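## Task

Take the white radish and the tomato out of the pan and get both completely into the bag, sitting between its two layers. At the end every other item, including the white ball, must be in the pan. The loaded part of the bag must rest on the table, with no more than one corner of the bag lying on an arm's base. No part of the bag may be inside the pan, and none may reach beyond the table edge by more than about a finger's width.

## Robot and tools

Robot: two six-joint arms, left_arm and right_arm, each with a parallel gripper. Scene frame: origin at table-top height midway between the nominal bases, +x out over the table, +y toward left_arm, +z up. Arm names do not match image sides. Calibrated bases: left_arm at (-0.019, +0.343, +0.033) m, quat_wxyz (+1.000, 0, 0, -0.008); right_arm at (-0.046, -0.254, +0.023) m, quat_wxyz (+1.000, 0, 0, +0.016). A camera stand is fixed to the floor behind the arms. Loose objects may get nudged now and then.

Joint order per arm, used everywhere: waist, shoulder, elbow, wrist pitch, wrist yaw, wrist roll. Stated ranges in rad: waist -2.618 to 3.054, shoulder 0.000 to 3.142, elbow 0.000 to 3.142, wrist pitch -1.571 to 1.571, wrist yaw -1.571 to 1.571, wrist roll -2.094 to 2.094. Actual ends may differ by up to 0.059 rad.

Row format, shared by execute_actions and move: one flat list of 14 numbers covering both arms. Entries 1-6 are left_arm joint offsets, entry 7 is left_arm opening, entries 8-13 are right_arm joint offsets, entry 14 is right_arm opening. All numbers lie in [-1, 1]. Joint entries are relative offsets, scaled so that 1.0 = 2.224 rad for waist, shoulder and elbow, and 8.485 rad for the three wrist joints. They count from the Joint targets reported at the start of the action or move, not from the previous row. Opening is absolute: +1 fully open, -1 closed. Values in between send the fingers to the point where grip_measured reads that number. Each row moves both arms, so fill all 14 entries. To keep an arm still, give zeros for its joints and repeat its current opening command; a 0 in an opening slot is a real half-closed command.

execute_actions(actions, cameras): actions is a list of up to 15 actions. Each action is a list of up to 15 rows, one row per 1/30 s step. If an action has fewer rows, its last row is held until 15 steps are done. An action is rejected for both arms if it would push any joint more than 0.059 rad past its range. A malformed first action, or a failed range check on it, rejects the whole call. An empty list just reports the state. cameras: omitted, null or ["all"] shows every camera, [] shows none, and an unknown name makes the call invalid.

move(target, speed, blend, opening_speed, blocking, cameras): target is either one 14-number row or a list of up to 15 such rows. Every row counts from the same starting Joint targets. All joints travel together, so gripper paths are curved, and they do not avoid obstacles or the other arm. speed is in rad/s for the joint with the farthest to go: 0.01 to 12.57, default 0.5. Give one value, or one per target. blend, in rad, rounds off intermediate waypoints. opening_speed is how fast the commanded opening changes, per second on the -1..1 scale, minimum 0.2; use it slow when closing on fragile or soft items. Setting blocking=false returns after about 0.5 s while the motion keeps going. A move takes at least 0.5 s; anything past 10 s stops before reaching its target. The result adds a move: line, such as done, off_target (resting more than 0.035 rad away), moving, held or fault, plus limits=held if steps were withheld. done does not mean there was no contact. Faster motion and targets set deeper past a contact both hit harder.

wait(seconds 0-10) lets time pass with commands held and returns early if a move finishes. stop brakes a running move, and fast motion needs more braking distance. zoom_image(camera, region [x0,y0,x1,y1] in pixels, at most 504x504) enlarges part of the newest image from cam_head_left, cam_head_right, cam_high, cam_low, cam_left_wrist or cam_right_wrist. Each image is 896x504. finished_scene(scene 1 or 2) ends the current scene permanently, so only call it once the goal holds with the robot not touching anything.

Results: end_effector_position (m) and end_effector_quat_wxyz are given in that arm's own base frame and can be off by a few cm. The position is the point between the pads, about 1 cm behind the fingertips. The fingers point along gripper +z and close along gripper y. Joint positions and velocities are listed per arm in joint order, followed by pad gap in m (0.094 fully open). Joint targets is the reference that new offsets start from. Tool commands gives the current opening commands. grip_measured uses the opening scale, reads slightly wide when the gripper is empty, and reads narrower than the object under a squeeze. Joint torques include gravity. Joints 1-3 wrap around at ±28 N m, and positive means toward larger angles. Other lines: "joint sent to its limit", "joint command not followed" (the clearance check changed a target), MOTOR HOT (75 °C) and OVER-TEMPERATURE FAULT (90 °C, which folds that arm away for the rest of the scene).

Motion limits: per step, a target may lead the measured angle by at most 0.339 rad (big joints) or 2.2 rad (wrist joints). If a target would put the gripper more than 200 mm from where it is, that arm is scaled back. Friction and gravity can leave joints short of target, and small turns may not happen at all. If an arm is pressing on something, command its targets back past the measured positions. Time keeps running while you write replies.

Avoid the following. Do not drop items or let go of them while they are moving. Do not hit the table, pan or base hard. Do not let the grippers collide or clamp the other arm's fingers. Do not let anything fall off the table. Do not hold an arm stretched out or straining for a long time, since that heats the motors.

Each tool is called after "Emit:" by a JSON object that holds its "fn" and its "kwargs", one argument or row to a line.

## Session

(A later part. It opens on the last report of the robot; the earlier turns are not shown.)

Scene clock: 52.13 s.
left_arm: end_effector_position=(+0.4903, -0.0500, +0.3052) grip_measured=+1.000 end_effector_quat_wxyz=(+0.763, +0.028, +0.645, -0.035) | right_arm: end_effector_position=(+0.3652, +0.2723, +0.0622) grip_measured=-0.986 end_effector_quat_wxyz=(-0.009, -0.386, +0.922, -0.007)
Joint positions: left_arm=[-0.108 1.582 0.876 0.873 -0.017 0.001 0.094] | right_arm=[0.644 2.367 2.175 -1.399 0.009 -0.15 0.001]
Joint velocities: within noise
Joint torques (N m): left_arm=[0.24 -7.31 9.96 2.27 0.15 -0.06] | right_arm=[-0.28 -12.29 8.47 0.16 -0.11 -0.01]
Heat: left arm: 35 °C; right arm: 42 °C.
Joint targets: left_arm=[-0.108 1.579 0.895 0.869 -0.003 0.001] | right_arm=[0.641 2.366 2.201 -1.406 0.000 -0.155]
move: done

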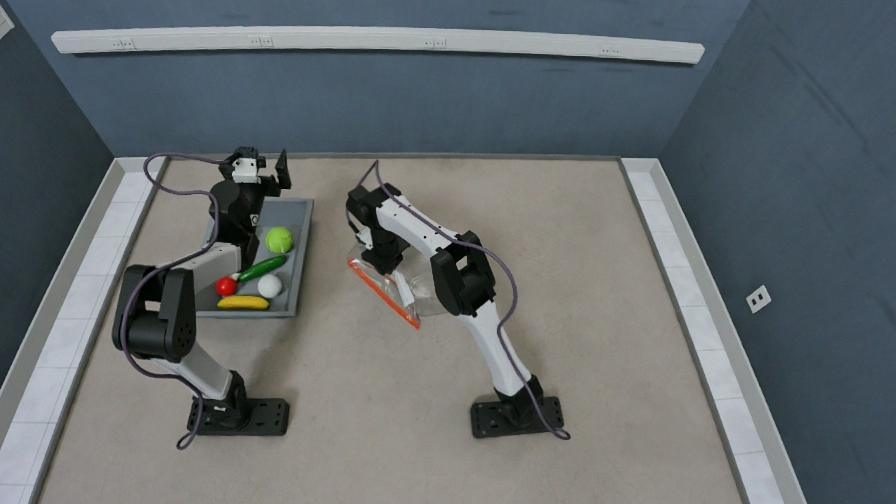

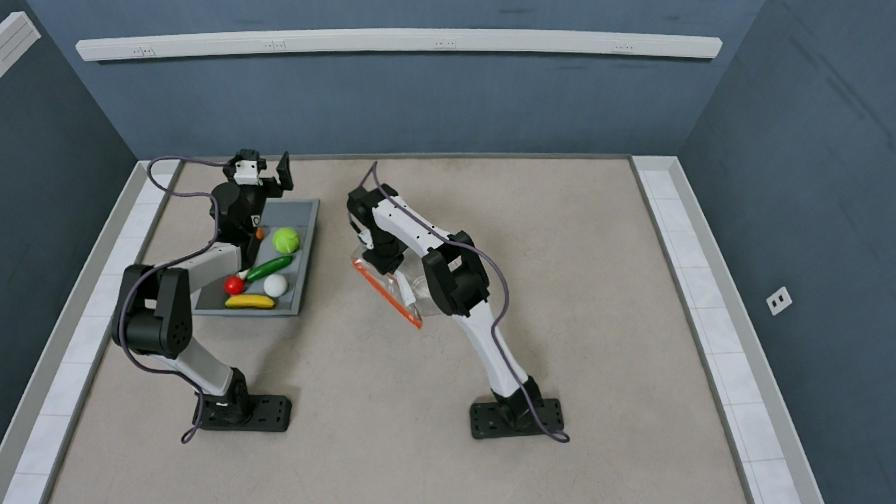

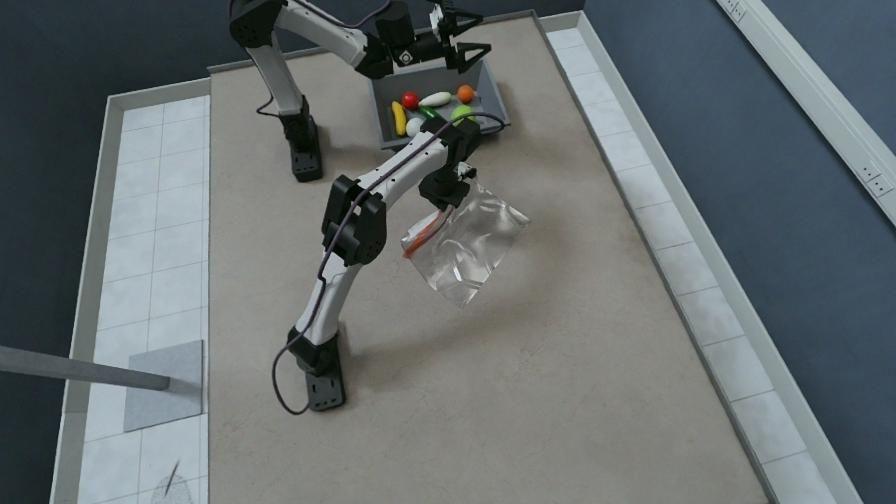

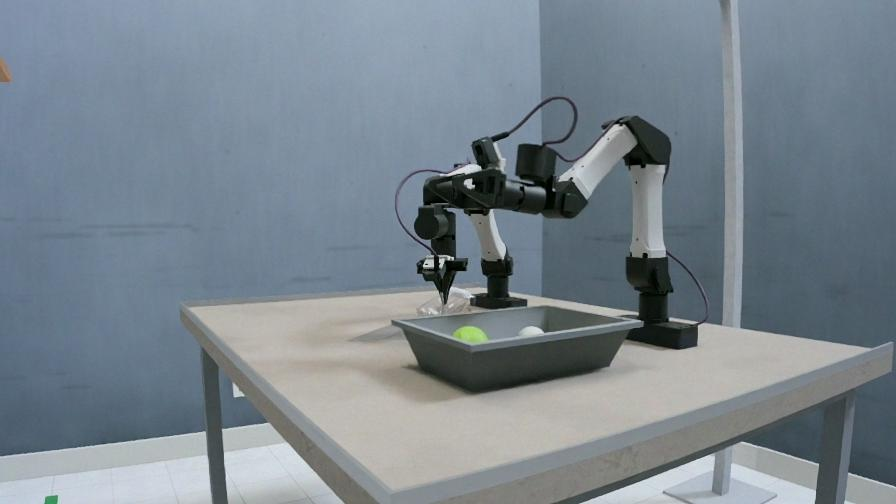

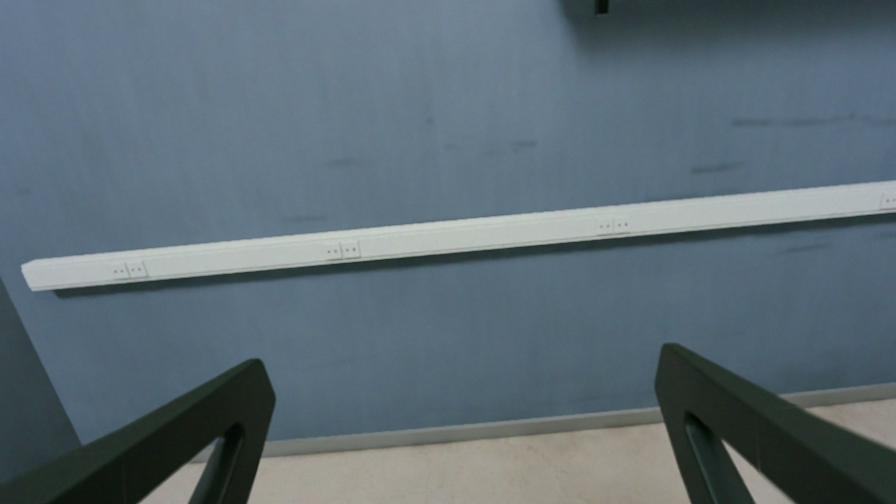

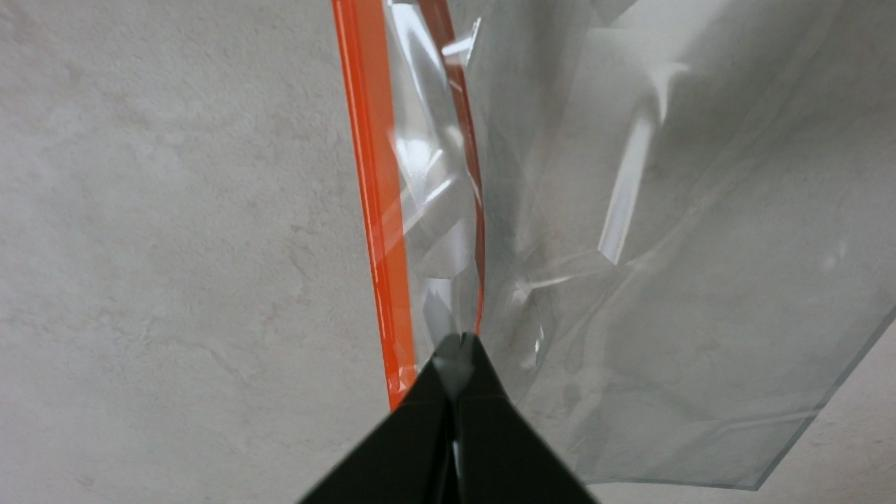

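Emit:
{"fn": "move", "kwargs": {
  "target": [0.1434,0.125,0.3602,-0.2686,0,0,1, 0,0.0103,0.0634,-0.0138,0,0,-1],
  "speed": 1.0
}}

Emit:
{"fn": "zoom_image", "kwargs": {
  "camera": "cam_high",
  "region": [370, 130, 570, 330]
}}

Scene clock: 63.70 s.
left_arm: end_effector_position=(+0.3358, +0.0734, +0.1397) grip_measured=+1.000 end_effector_quat_wxyz=(+0.004, -0.103, +0.995, +0.008) | right_arm: end_effector_position=(+0.3663, +0.2731, +0.0971) grip_measured=-0.986 end_effector_quat_wxyz=(+0.002, -0.386, +0.922, -0.004)
Joint positions: left_arm=[0.207 1.838 1.675 -1.398 -0.015 0.001 0.094] | right_arm=[0.644 2.367 2.315 -1.517 0.009 -0.15 0.001]
Joint velocities: within noise
Joint torques (N m): left_arm=[0.53 -7.04 9.03 0.29 0.11 -0.05] | right_arm=[-0.29 -10.22 8.51 0.25 -0.11 -0.01]
Heat: left arm: 36 °C; right arm: 44 °C.
Joint targets: left_arm=[0.211 1.857 1.697 -1.410 -0.003 0.001] | right_arm=[0.641 2.389 2.342 -1.522 0.000 -0.155]
move: done

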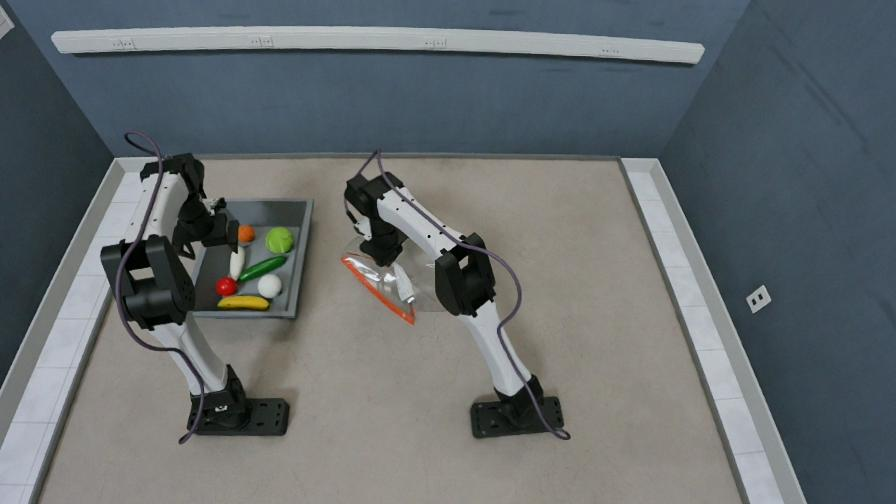

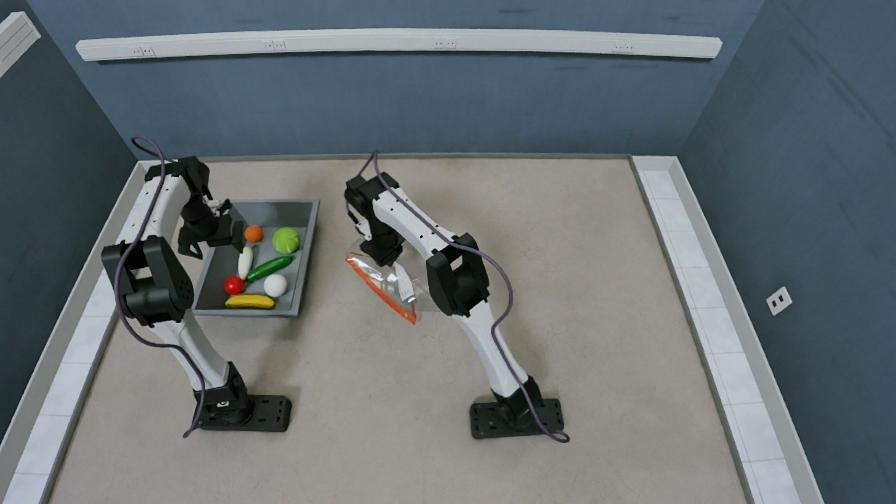

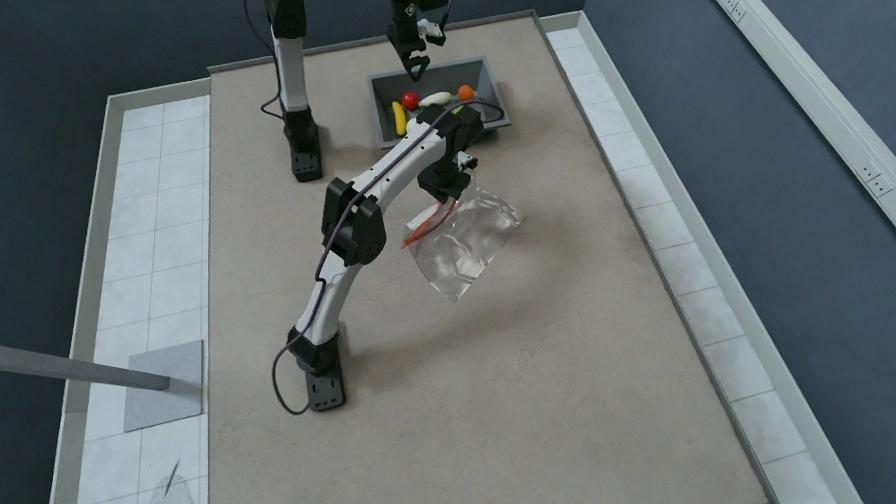

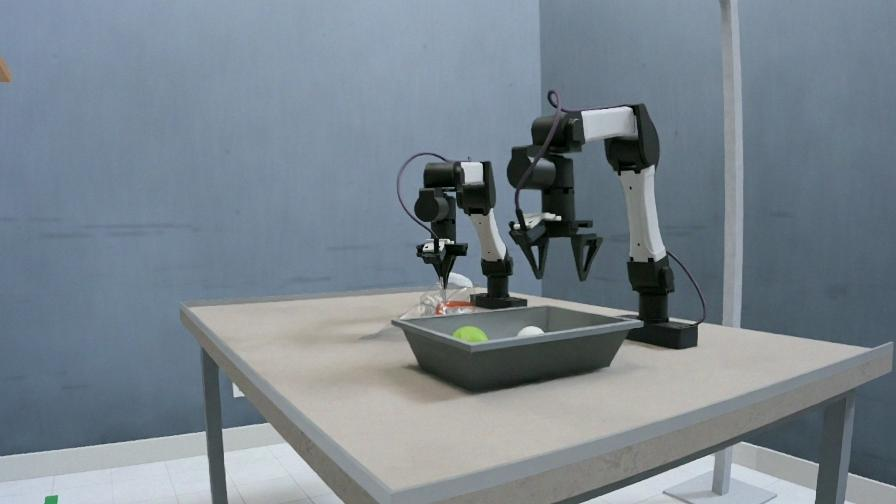

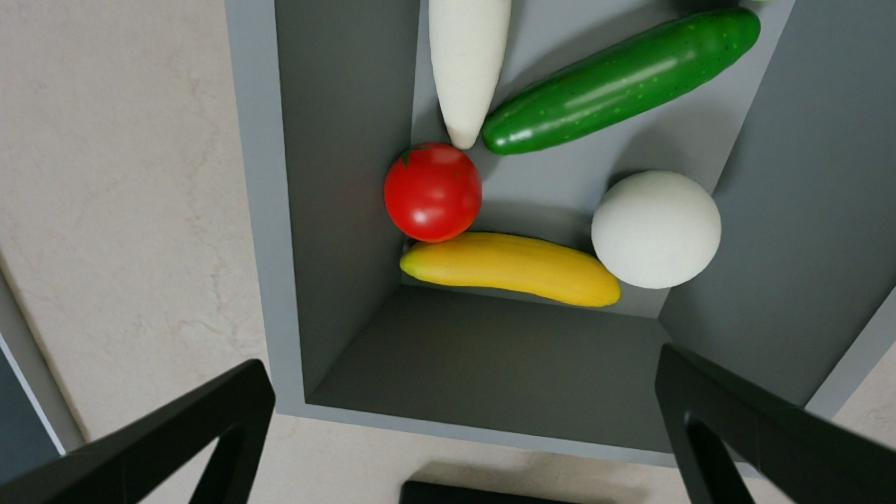

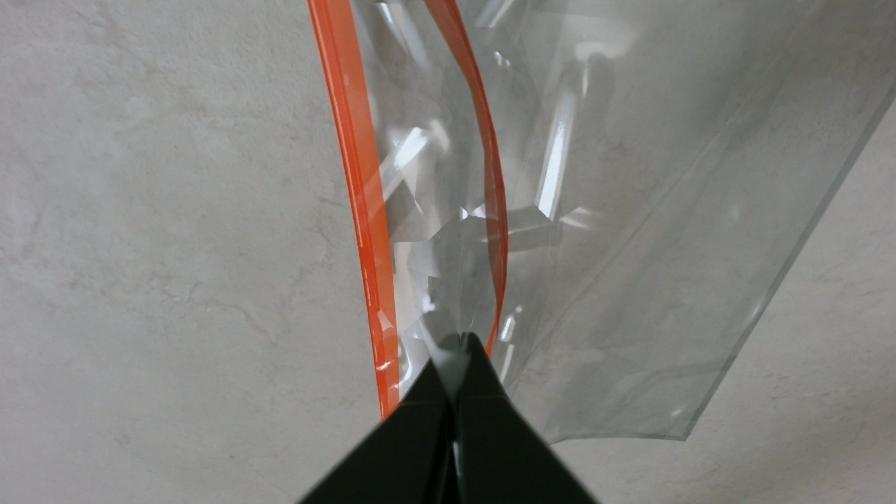

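Scaled by 2.520 from the camera's 896x504 image, which has a finer 1280x720 frame.

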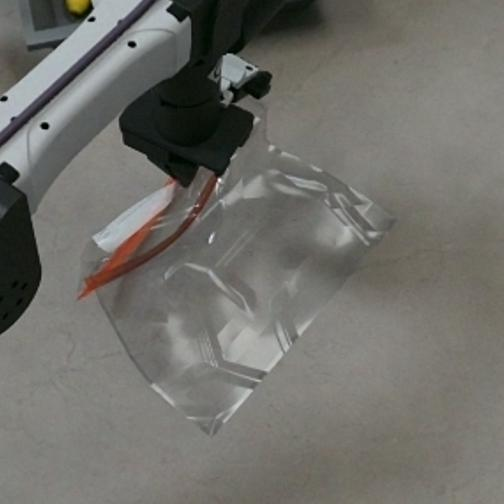

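Emit:
{"fn": "move", "kwargs": {
  "target": [-0.0047,-0.121,-0.3181,0.1133,0,0,0.03, 0,0,0,0,0,0,-1],
  "speed": 0.6,
  "cameras": ["cam_left_wrist"]
}}

Scene clock: 67.97 s.
left_arm: end_effector_position=(+0.3765, +0.0819, +0.0676) grip_measured=+0.032 end_effector_quat_wxyz=(+0.245, -0.102, +0.964, +0.033) | right_arm: end_effector_position=(+0.3661, +0.2730, +0.0971) grip_measured=-0.986 end_effector_quat_wxyz=(+0.001, -0.386, +0.922, -0.004)
Joint positions: left_arm=[0.207 1.614 1.001 -0.457 -0.015 0.001 0.048] | right_arm=[0.644 2.367 2.315 -1.518 0.009 -0.15 0.001]
Joint velocities: within noise
Joint torques (N m): left_arm=[-0.28 -8.99 6.42 1.58 0.11 -0.06] | right_arm=[-0.29 -10.19 8.49 0.23 -0.11 -0.01]
Heat: left arm: 35 °C; right arm: 44 °C.
Joint targets: left_arm=[0.201 1.588 0.989 -0.449 -0.003 0.001] | right_arm=[0.641 2.389 2.342 -1.523 0.000 -0.155]
move: done
Images, in order (width x height): cam_left_wrist 896x504.

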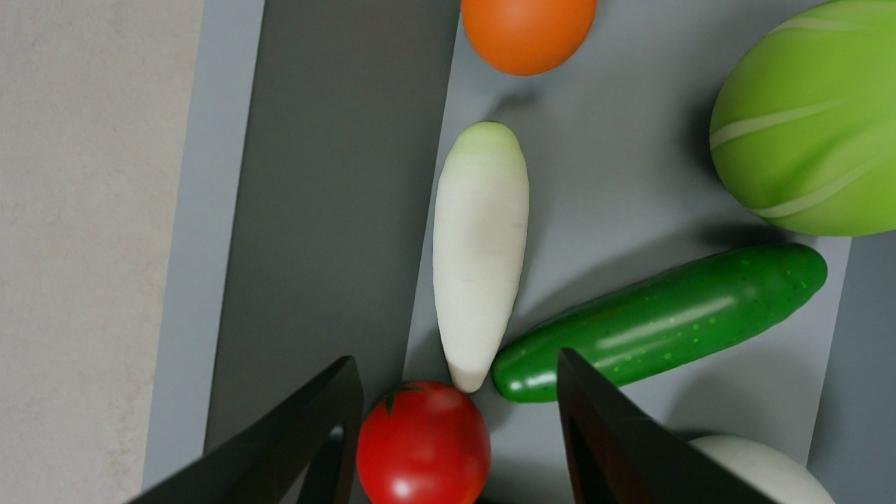

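Emit:
{"fn": "move", "kwargs": {
  "target": [
    [-0.0103,0.047,-0.03,0.0202,0,0,-0.085, 0,0,0,0,0,0,-1],
    [-0.0103,0.0943,-0.0598,0.0405,0,0,-0.085, 0,0,0,0,0,0,-1]
  ],
  "speed": [0.4,0.2],
  "cameras": ["cam_left_wrist"]
}}

Scene clock: 70.77 s.
left_arm: end_effector_position=(+0.3973, +0.0768, +0.0066) grip_measured=-0.083 end_effector_quat_wxyz=(+0.276, -0.090, +0.956, +0.033) | right_arm: end_effector_position=(+0.3661, +0.2730, +0.0971) grip_measured=-0.986 end_effector_quat_wxyz=(+0.001, -0.386, +0.922, -0.004)
Joint positions: left_arm=[0.184 1.776 0.871 -0.102 -0.015 0.001 0.043] | right_arm=[0.644 2.367 2.315 -1.518 0.009 -0.15 0.001]
Joint velocities: within noise
Joint torques (N m): left_arm=[-0.28 -6.04 5.31 1.61 0.12 -0.05] | right_arm=[-0.29 -10.21 8.5 0.24 -0.11 -0.01]
Heat: left arm: 35 °C; right arm: 44 °C.
Joint targets: left_arm=[0.178 1.798 0.856 -0.105 -0.003 0.001] | right_arm=[0.641 2.389 2.342 -1.523 0.000 -0.155]
move: done
Images, in order (width x height): cam_left_wrist 896x504.

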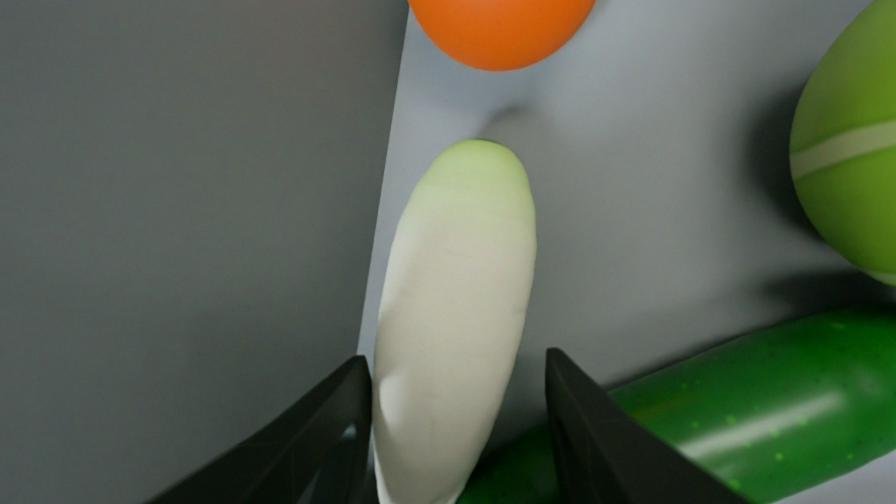

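Emit:
{"fn": "move", "kwargs": {
  "target": [0.0054,0.0198,-0.0121,0.0084,0,0,-0.05, 0,0,0,0,0,0,-1],
  "speed": 0.1,
  "cameras": ["cam_left_wrist"]
}}

Scene clock: 72.23 s.
left_arm: end_effector_position=(+0.4078, +0.0811, +0.0018) grip_measured=-0.052 end_effector_quat_wxyz=(+0.301, -0.092, +0.948, +0.036) | right_arm: end_effector_position=(+0.3661, +0.2730, +0.0971) grip_measured=-0.986 end_effector_quat_wxyz=(+0.001, -0.386, +0.922, -0.004)
Joint positions: left_arm=[0.19 1.809 0.852 0.002 -0.015 0.001 0.045] | right_arm=[0.644 2.367 2.315 -1.518 0.009 -0.15 0.001]
Joint velocities: within noise
Joint torques (N m): left_arm=[0.25 -5.39 4.26 1.31 0.12 -0.05] | right_arm=[-0.29 -10.21 8.5 0.23 -0.11 -0.01]
Heat: left arm: 34 °C; right arm: 44 °C.
Joint targets: left_arm=[0.190 1.841 0.829 -0.034 -0.003 0.001] | right_arm=[0.641 2.389 2.342 -1.523 0.000 -0.155]
move: off_target (left_arm); left_arm: the wrist pitch is farthest, 0.036 rad from its target
Images, in order (width x height): cam_left_wrist 896x504.

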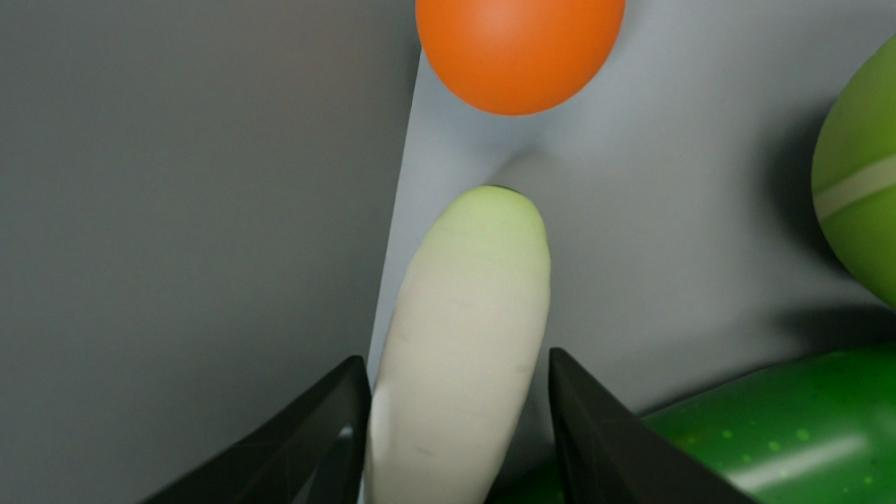

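Emit:
{"fn": "move", "kwargs": {
  "target": [
    [0,-0.0364,0.0229,-0.0148,0,0,-0.05, 0,0,0,0,0,0,-1],
    [0,-0.0364,0.0229,-0.0148,0,0,0.2, 0,0,0,0,0,0,-1],
    [0,-0.0094,-0.0036,-0.006,0,0,0.2, 0,0,0,0,0,0,-1]
  ],
  "speed": [0.3,0.3,0.1],
  "cameras": ["cam_left_wrist"]
}}

Scene clock: 75.97 s.
left_arm: end_effector_position=(+0.3995, +0.0801, +0.0029) grip_measured=+0.198 end_effector_quat_wxyz=(+0.289, -0.093, +0.952, +0.035) | right_arm: end_effector_position=(+0.3661, +0.2730, +0.0971) grip_measured=-0.986 end_effector_quat_wxyz=(+0.001, -0.386, +0.922, -0.004)
Joint positions: left_arm=[0.192 1.787 0.847 -0.041 -0.015 0.001 0.056] | right_arm=[0.644 2.367 2.315 -1.518 0.009 -0.15 0.001]
Joint velocities: within noise
Joint torques (N m): left_arm=[0.05 -5 4.04 1.15 0.11 -0.04] | right_arm=[-0.31 -10.19 8.51 0.23 -0.11 -0.01]
Heat: left arm: 34 °C; right arm: 45 °C.
Joint targets: left_arm=[0.190 1.821 0.821 -0.085 -0.003 0.001] | right_arm=[0.641 2.389 2.342 -1.523 0.000 -0.155]
move: off_target (left_arm); target 2's new numbers were sent with left_arm's wrist pitch 0.048 rad from that target; left_arm: the wrist pitch is farthest, 0.044 rad from its target
Images, in order (width x height): cam_left_wrist 896x504.

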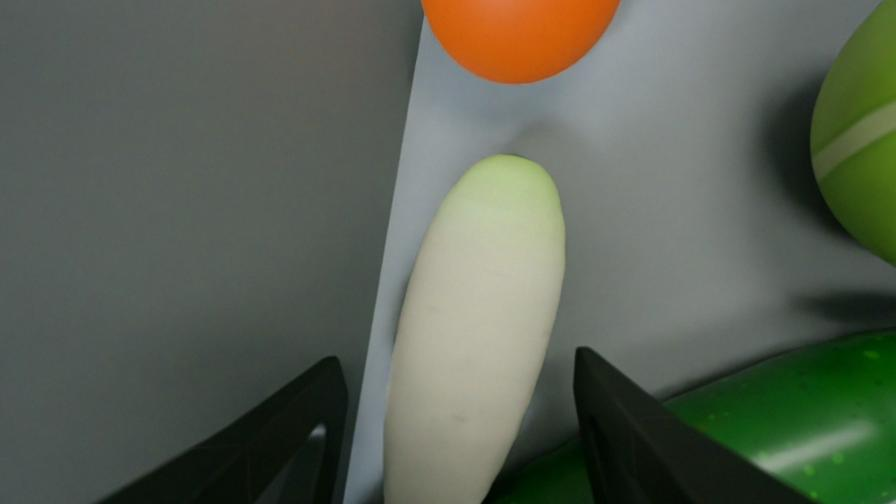

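Emit:
{"fn": "move", "kwargs": {
  "target": [0,0,0,0,0,0,-0.5, 0,0,0,0,0,0,-1],
  "opening_speed": 0.7,
  "cameras": ["cam_left_wrist"]
}}

Scene clock: 77.67 s.
left_arm: end_effector_position=(+0.3992, +0.0793, +0.0010) grip_measured=-0.401 end_effector_quat_wxyz=(+0.288, -0.093, +0.953, +0.033) | right_arm: end_effector_position=(+0.3661, +0.2730, +0.0971) grip_measured=-0.986 end_effector_quat_wxyz=(+0.001, -0.386, +0.922, -0.004)
Joint positions: left_arm=[0.192 1.791 0.844 -0.036 -0.01 0.001 0.028] | right_arm=[0.644 2.367 2.315 -1.518 0.009 -0.15 0.001]
Joint velocities: within noise
Joint torques (N m): left_arm=[0.05 -5.37 4.31 1.13 0.08 -0.04] | right_arm=[-0.29 -10.24 8.51 0.23 -0.11 -0.01]
Heat: left arm: 34 °C; right arm: 45 °C.
Joint targets: left_arm=[0.190 1.821 0.821 -0.085 -0.002 0.001] | right_arm=[0.641 2.389 2.342 -1.523 0.000 -0.155]
move: off_target (left_arm); left_arm: the wrist pitch is farthest, 0.049 rad from its target
Images, in order (width x height): cam_left_wrist 896x504.

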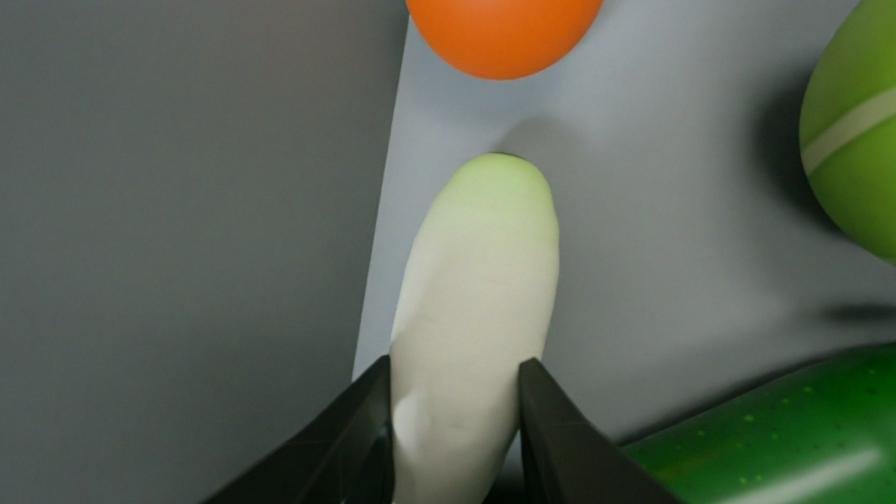

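Emit:
{"fn": "move", "kwargs": {
  "target": [
    [0,-0.1674,0.1165,-0.0631,0,0,-0.65, 0,0,0,0,0,0,-1],
    [-0.42,-0.3518,-0.1344,-0.0011,0,0,-0.65, 0,0,0,0,0,0,-1]
  ],
  "speed": [0.4,0.7],
  "blend": [0.1,0]
}}

Scene clock: 83.70 s.
left_arm: end_effector_position=(+0.2475, -0.2235, +0.1294) grip_measured=-0.415 end_effector_quat_wxyz=(+0.428, +0.320, +0.830, -0.162) | right_arm: end_effector_position=(+0.3661, +0.2730, +0.0971) grip_measured=-0.986 end_effector_quat_wxyz=(+0.001, -0.386, +0.922, -0.004)
Joint positions: left_arm=[-0.739 1.052 0.534 -0.102 -0.008 0.001 0.027] | right_arm=[0.644 2.367 2.315 -1.518 0.009 -0.15 0.001]
Joint velocities: within noise
Joint torques (N m): left_arm=[-0.21 -3.82 7.21 2.3 0.06 -0.04] | right_arm=[-0.29 -10.21 8.51 0.23 -0.11 -0.01]
Heat: left arm: 33 °C; right arm: 45 °C.
Joint targets: left_arm=[-0.744 1.038 0.522 -0.094 -0.003 0.001] | right_arm=[0.641 2.389 2.342 -1.523 0.000 -0.155]
move: done

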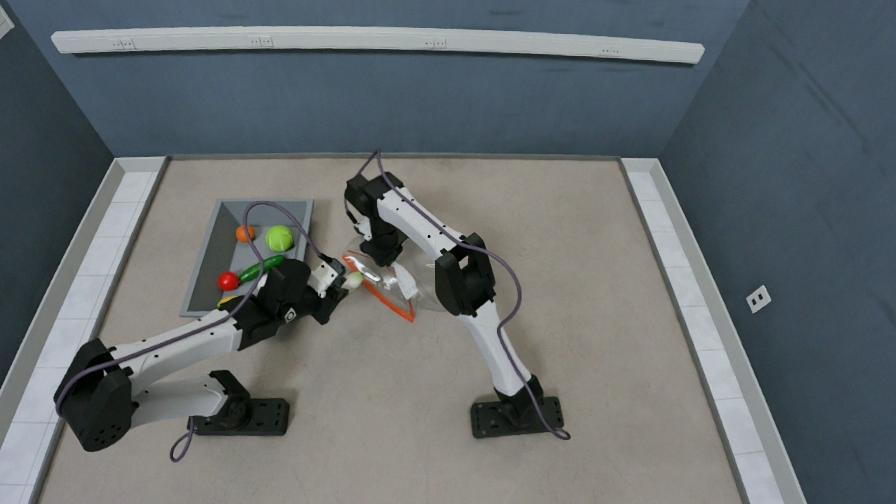

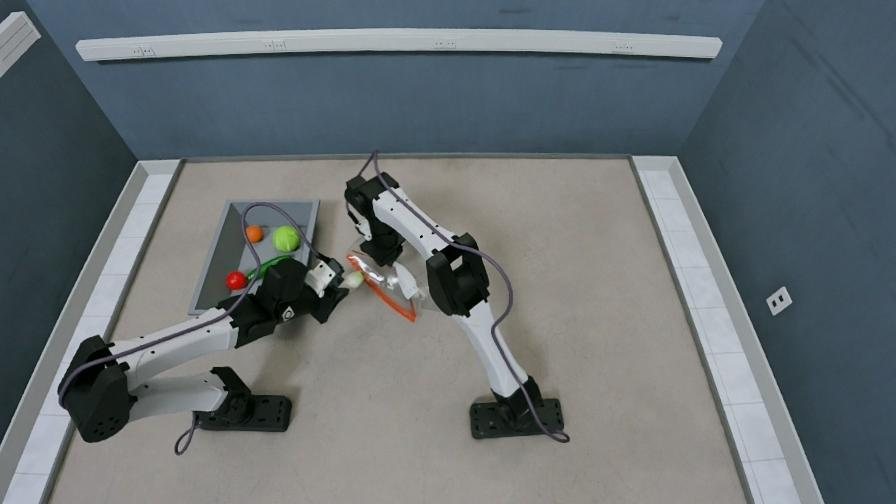

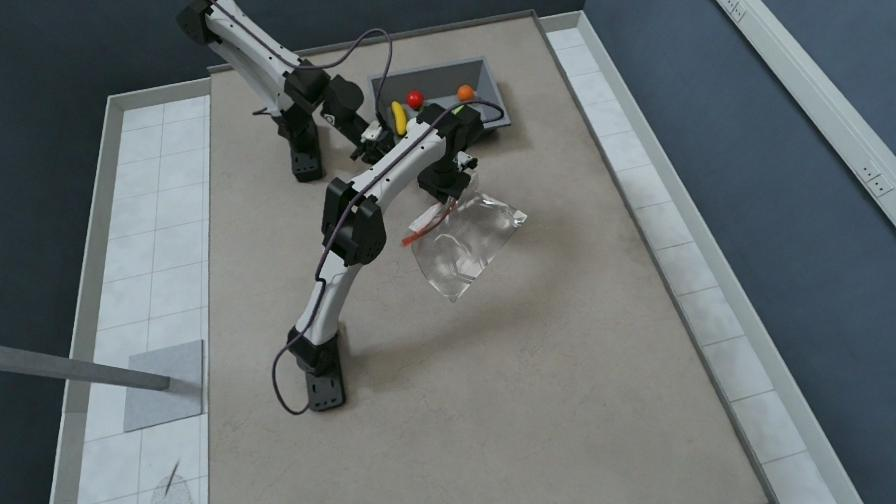

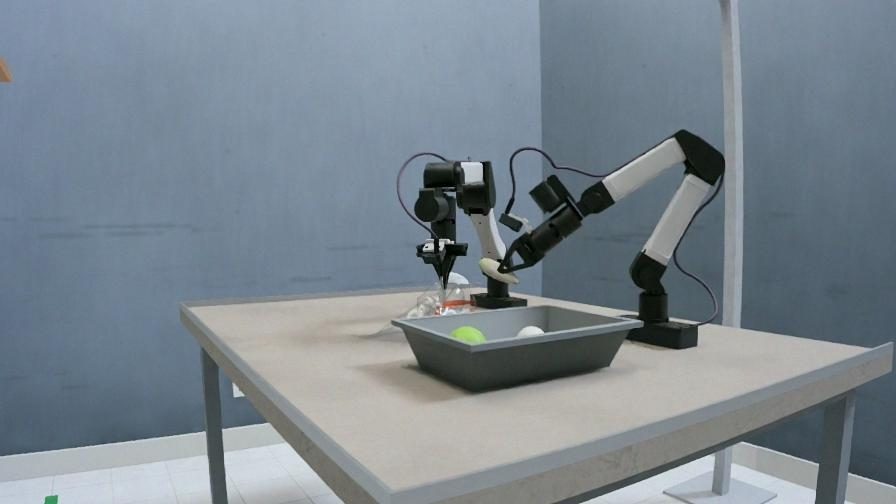

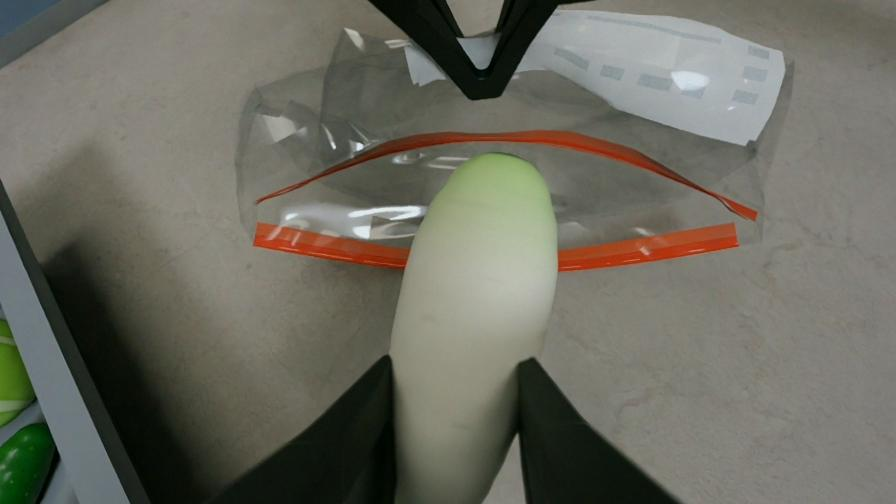

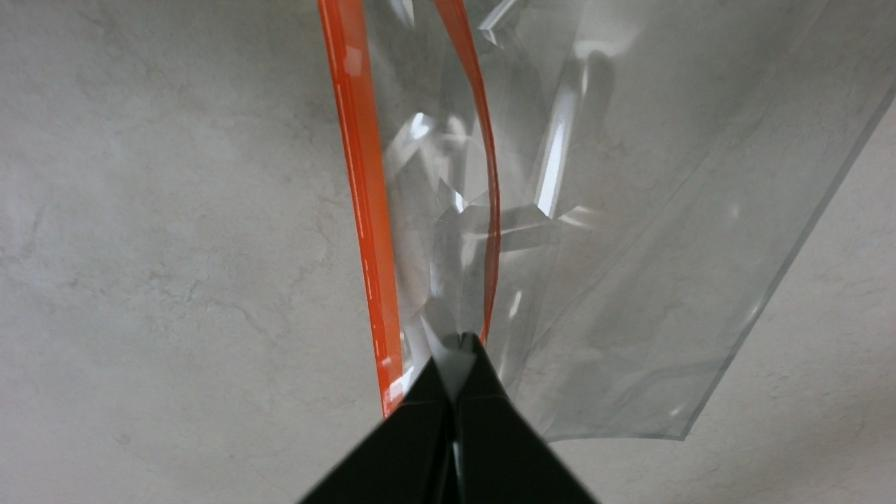

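Emit:
{"fn": "move", "kwargs": {
  "target": [0,0,0,0,0,0,-0.65, 0,-0.0445,0,0,0,0,-1],
  "speed": 0.15
}}

Scene clock: 85.30 s.
left_arm: end_effector_position=(+0.2476, -0.2236, +0.1295) grip_measured=-0.415 end_effector_quat_wxyz=(+0.428, +0.320, +0.830, -0.162) | right_arm: end_effector_position=(+0.3663, +0.2731, +0.1046) grip_measured=-0.986 end_effector_quat_wxyz=(+0.010, -0.386, +0.922, -0.002)
Joint positions: left_arm=[-0.739 1.052 0.534 -0.102 -0.008 0.001 0.027] | right_arm=[0.644 2.35 2.315 -1.518 0.009 -0.15 0.001]
Joint velocities: within noise
Joint torques (N m): left_arm=[-0.25 -3.85 7.17 2.29 0.06 -0.04] | right_arm=[-0.31 -17.25 8.53 0.27 -0.11 -0.01]
Heat: left arm: 33 °C; right arm: 45 °C.
Joint targets: left_arm=[-0.744 1.038 0.522 -0.094 -0.003 0.001] | right_arm=[0.641 2.290 2.342 -1.523 0.000 -0.155]
move: off_target (right_arm); right_arm: the shoulder is farthest, 0.060 rad from its target

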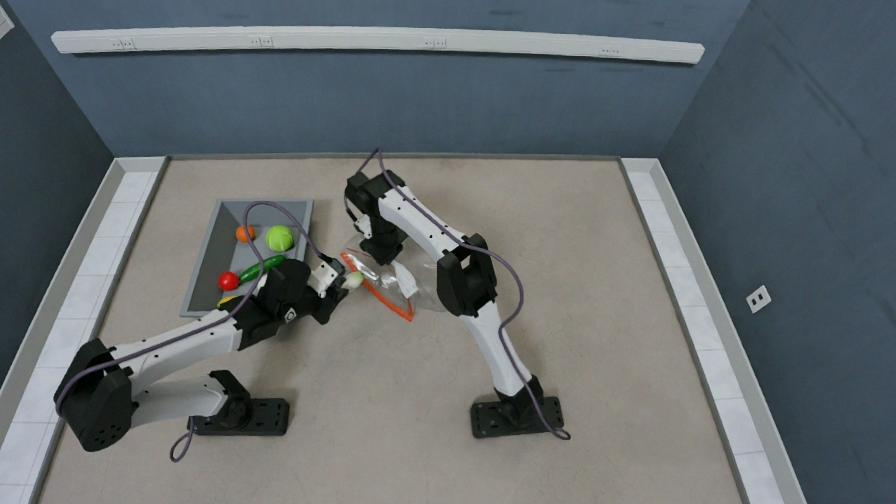

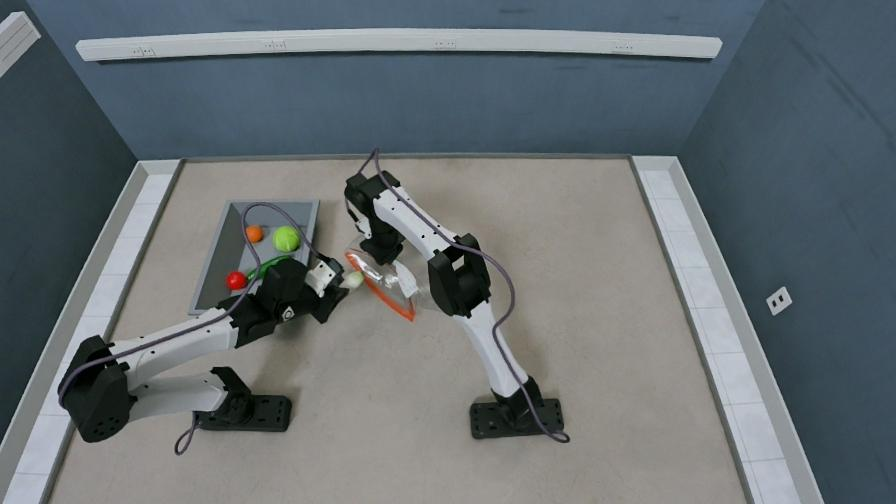

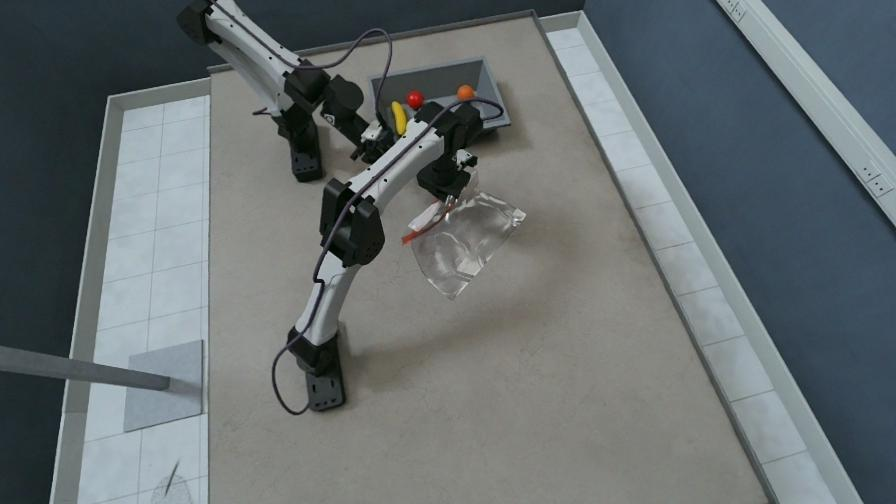

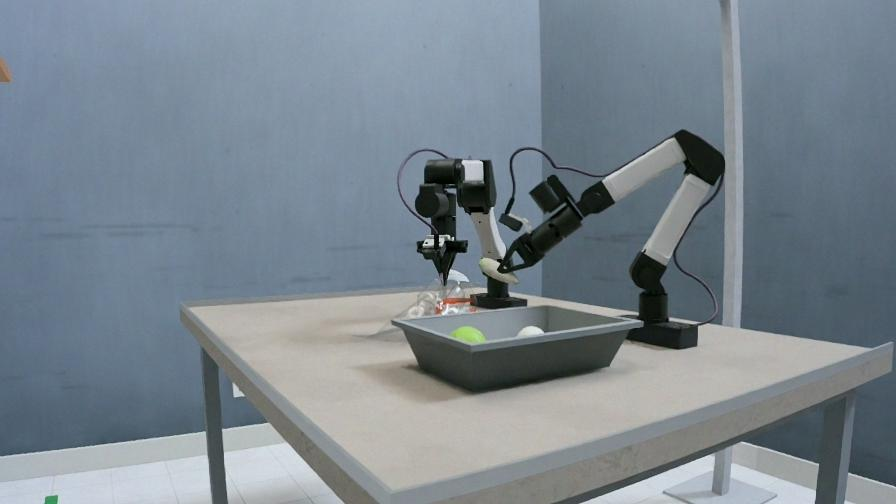

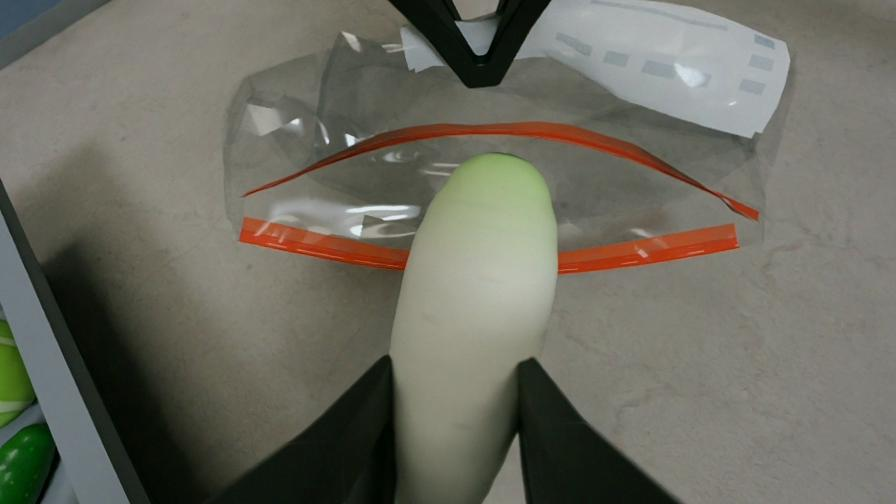

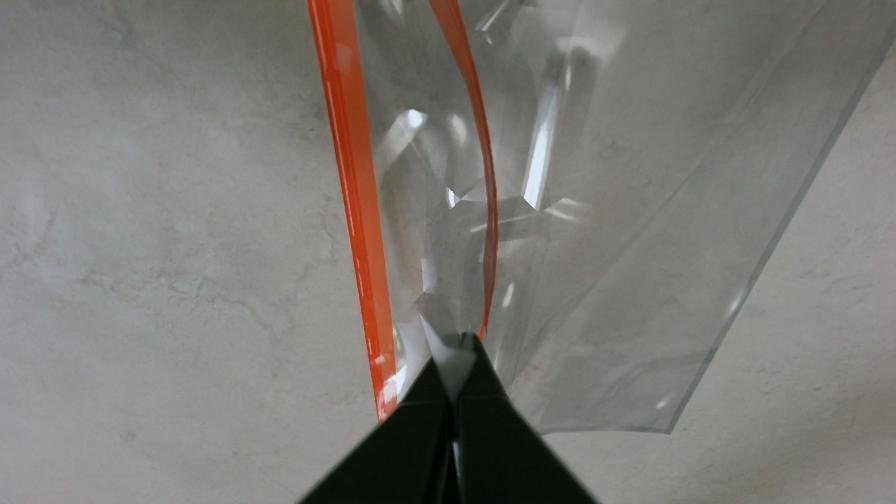

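Emit:
{"fn": "move", "kwargs": {
  "target": [0,0.2145,-0.1281,0.0897,0,0,-0.65, 0,0,0,0,0,0,-1],
  "speed": 0.4,
  "cameras": ["cam_left_wrist","cam_low"]
}}

Emit:
{"fn": "zoom_image", "kwargs": {
  "camera": "cam_low",
  "region": [400, 220, 560, 340]
}}

Scene clock: 88.77 s.
left_arm: end_effector_position=(+0.2518, -0.2274, +0.0217) grip_measured=-0.415 end_effector_quat_wxyz=(+0.436, +0.318, +0.826, -0.165) | right_arm: end_effector_position=(+0.3663, +0.2731, +0.1046) grip_measured=-0.986 end_effector_quat_wxyz=(+0.010, -0.386, +0.922, -0.002)
Joint positions: left_arm=[-0.739 1.505 0.245 0.659 -0.008 0.001 0.027] | right_arm=[0.644 2.35 2.315 -1.518 0.009 -0.15 0.001]
Joint velocities: within noise
Joint torques (N m): left_arm=[-0.23 -3.44 4.66 2.29 0.05 -0.06] | right_arm=[-0.28 -17.25 8.51 0.26 -0.11 -0.01]
Heat: left arm: 33 °C; right arm: 49 °C.
Joint targets: left_arm=[-0.744 1.515 0.237 0.667 -0.003 0.001] | right_arm=[0.641 2.290 2.342 -1.522 0.000 -0.155]
move: off_target (right_arm); right_arm: the shoulder is farthest, 0.060 rad from its target
Images, in order (width x height): cam_low 896x504, cam_left_wrist 896x504.

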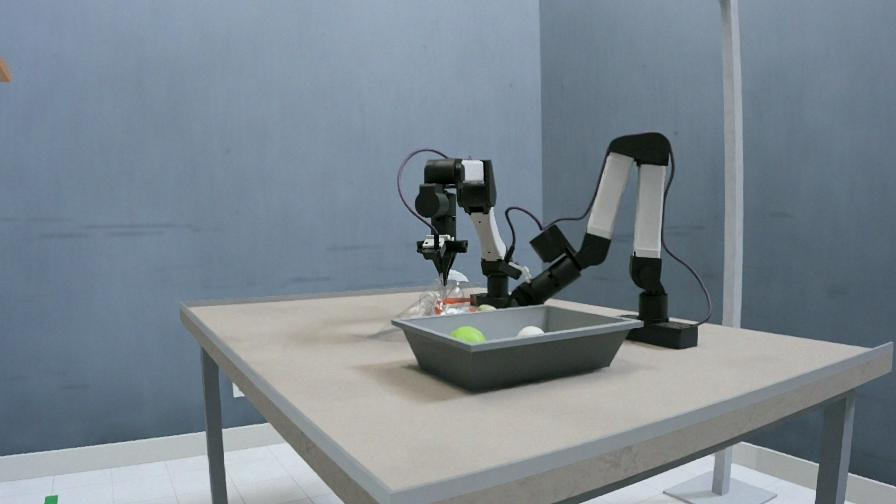

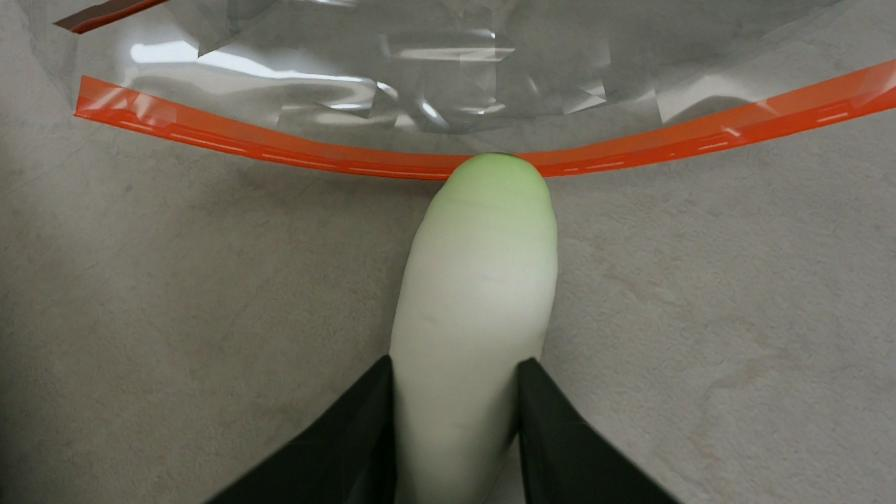

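Scaled by 3.150 from the camera's 896x504 image, which has a finer 1280x720 frame.

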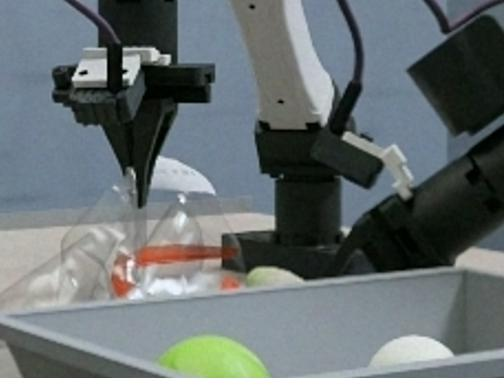

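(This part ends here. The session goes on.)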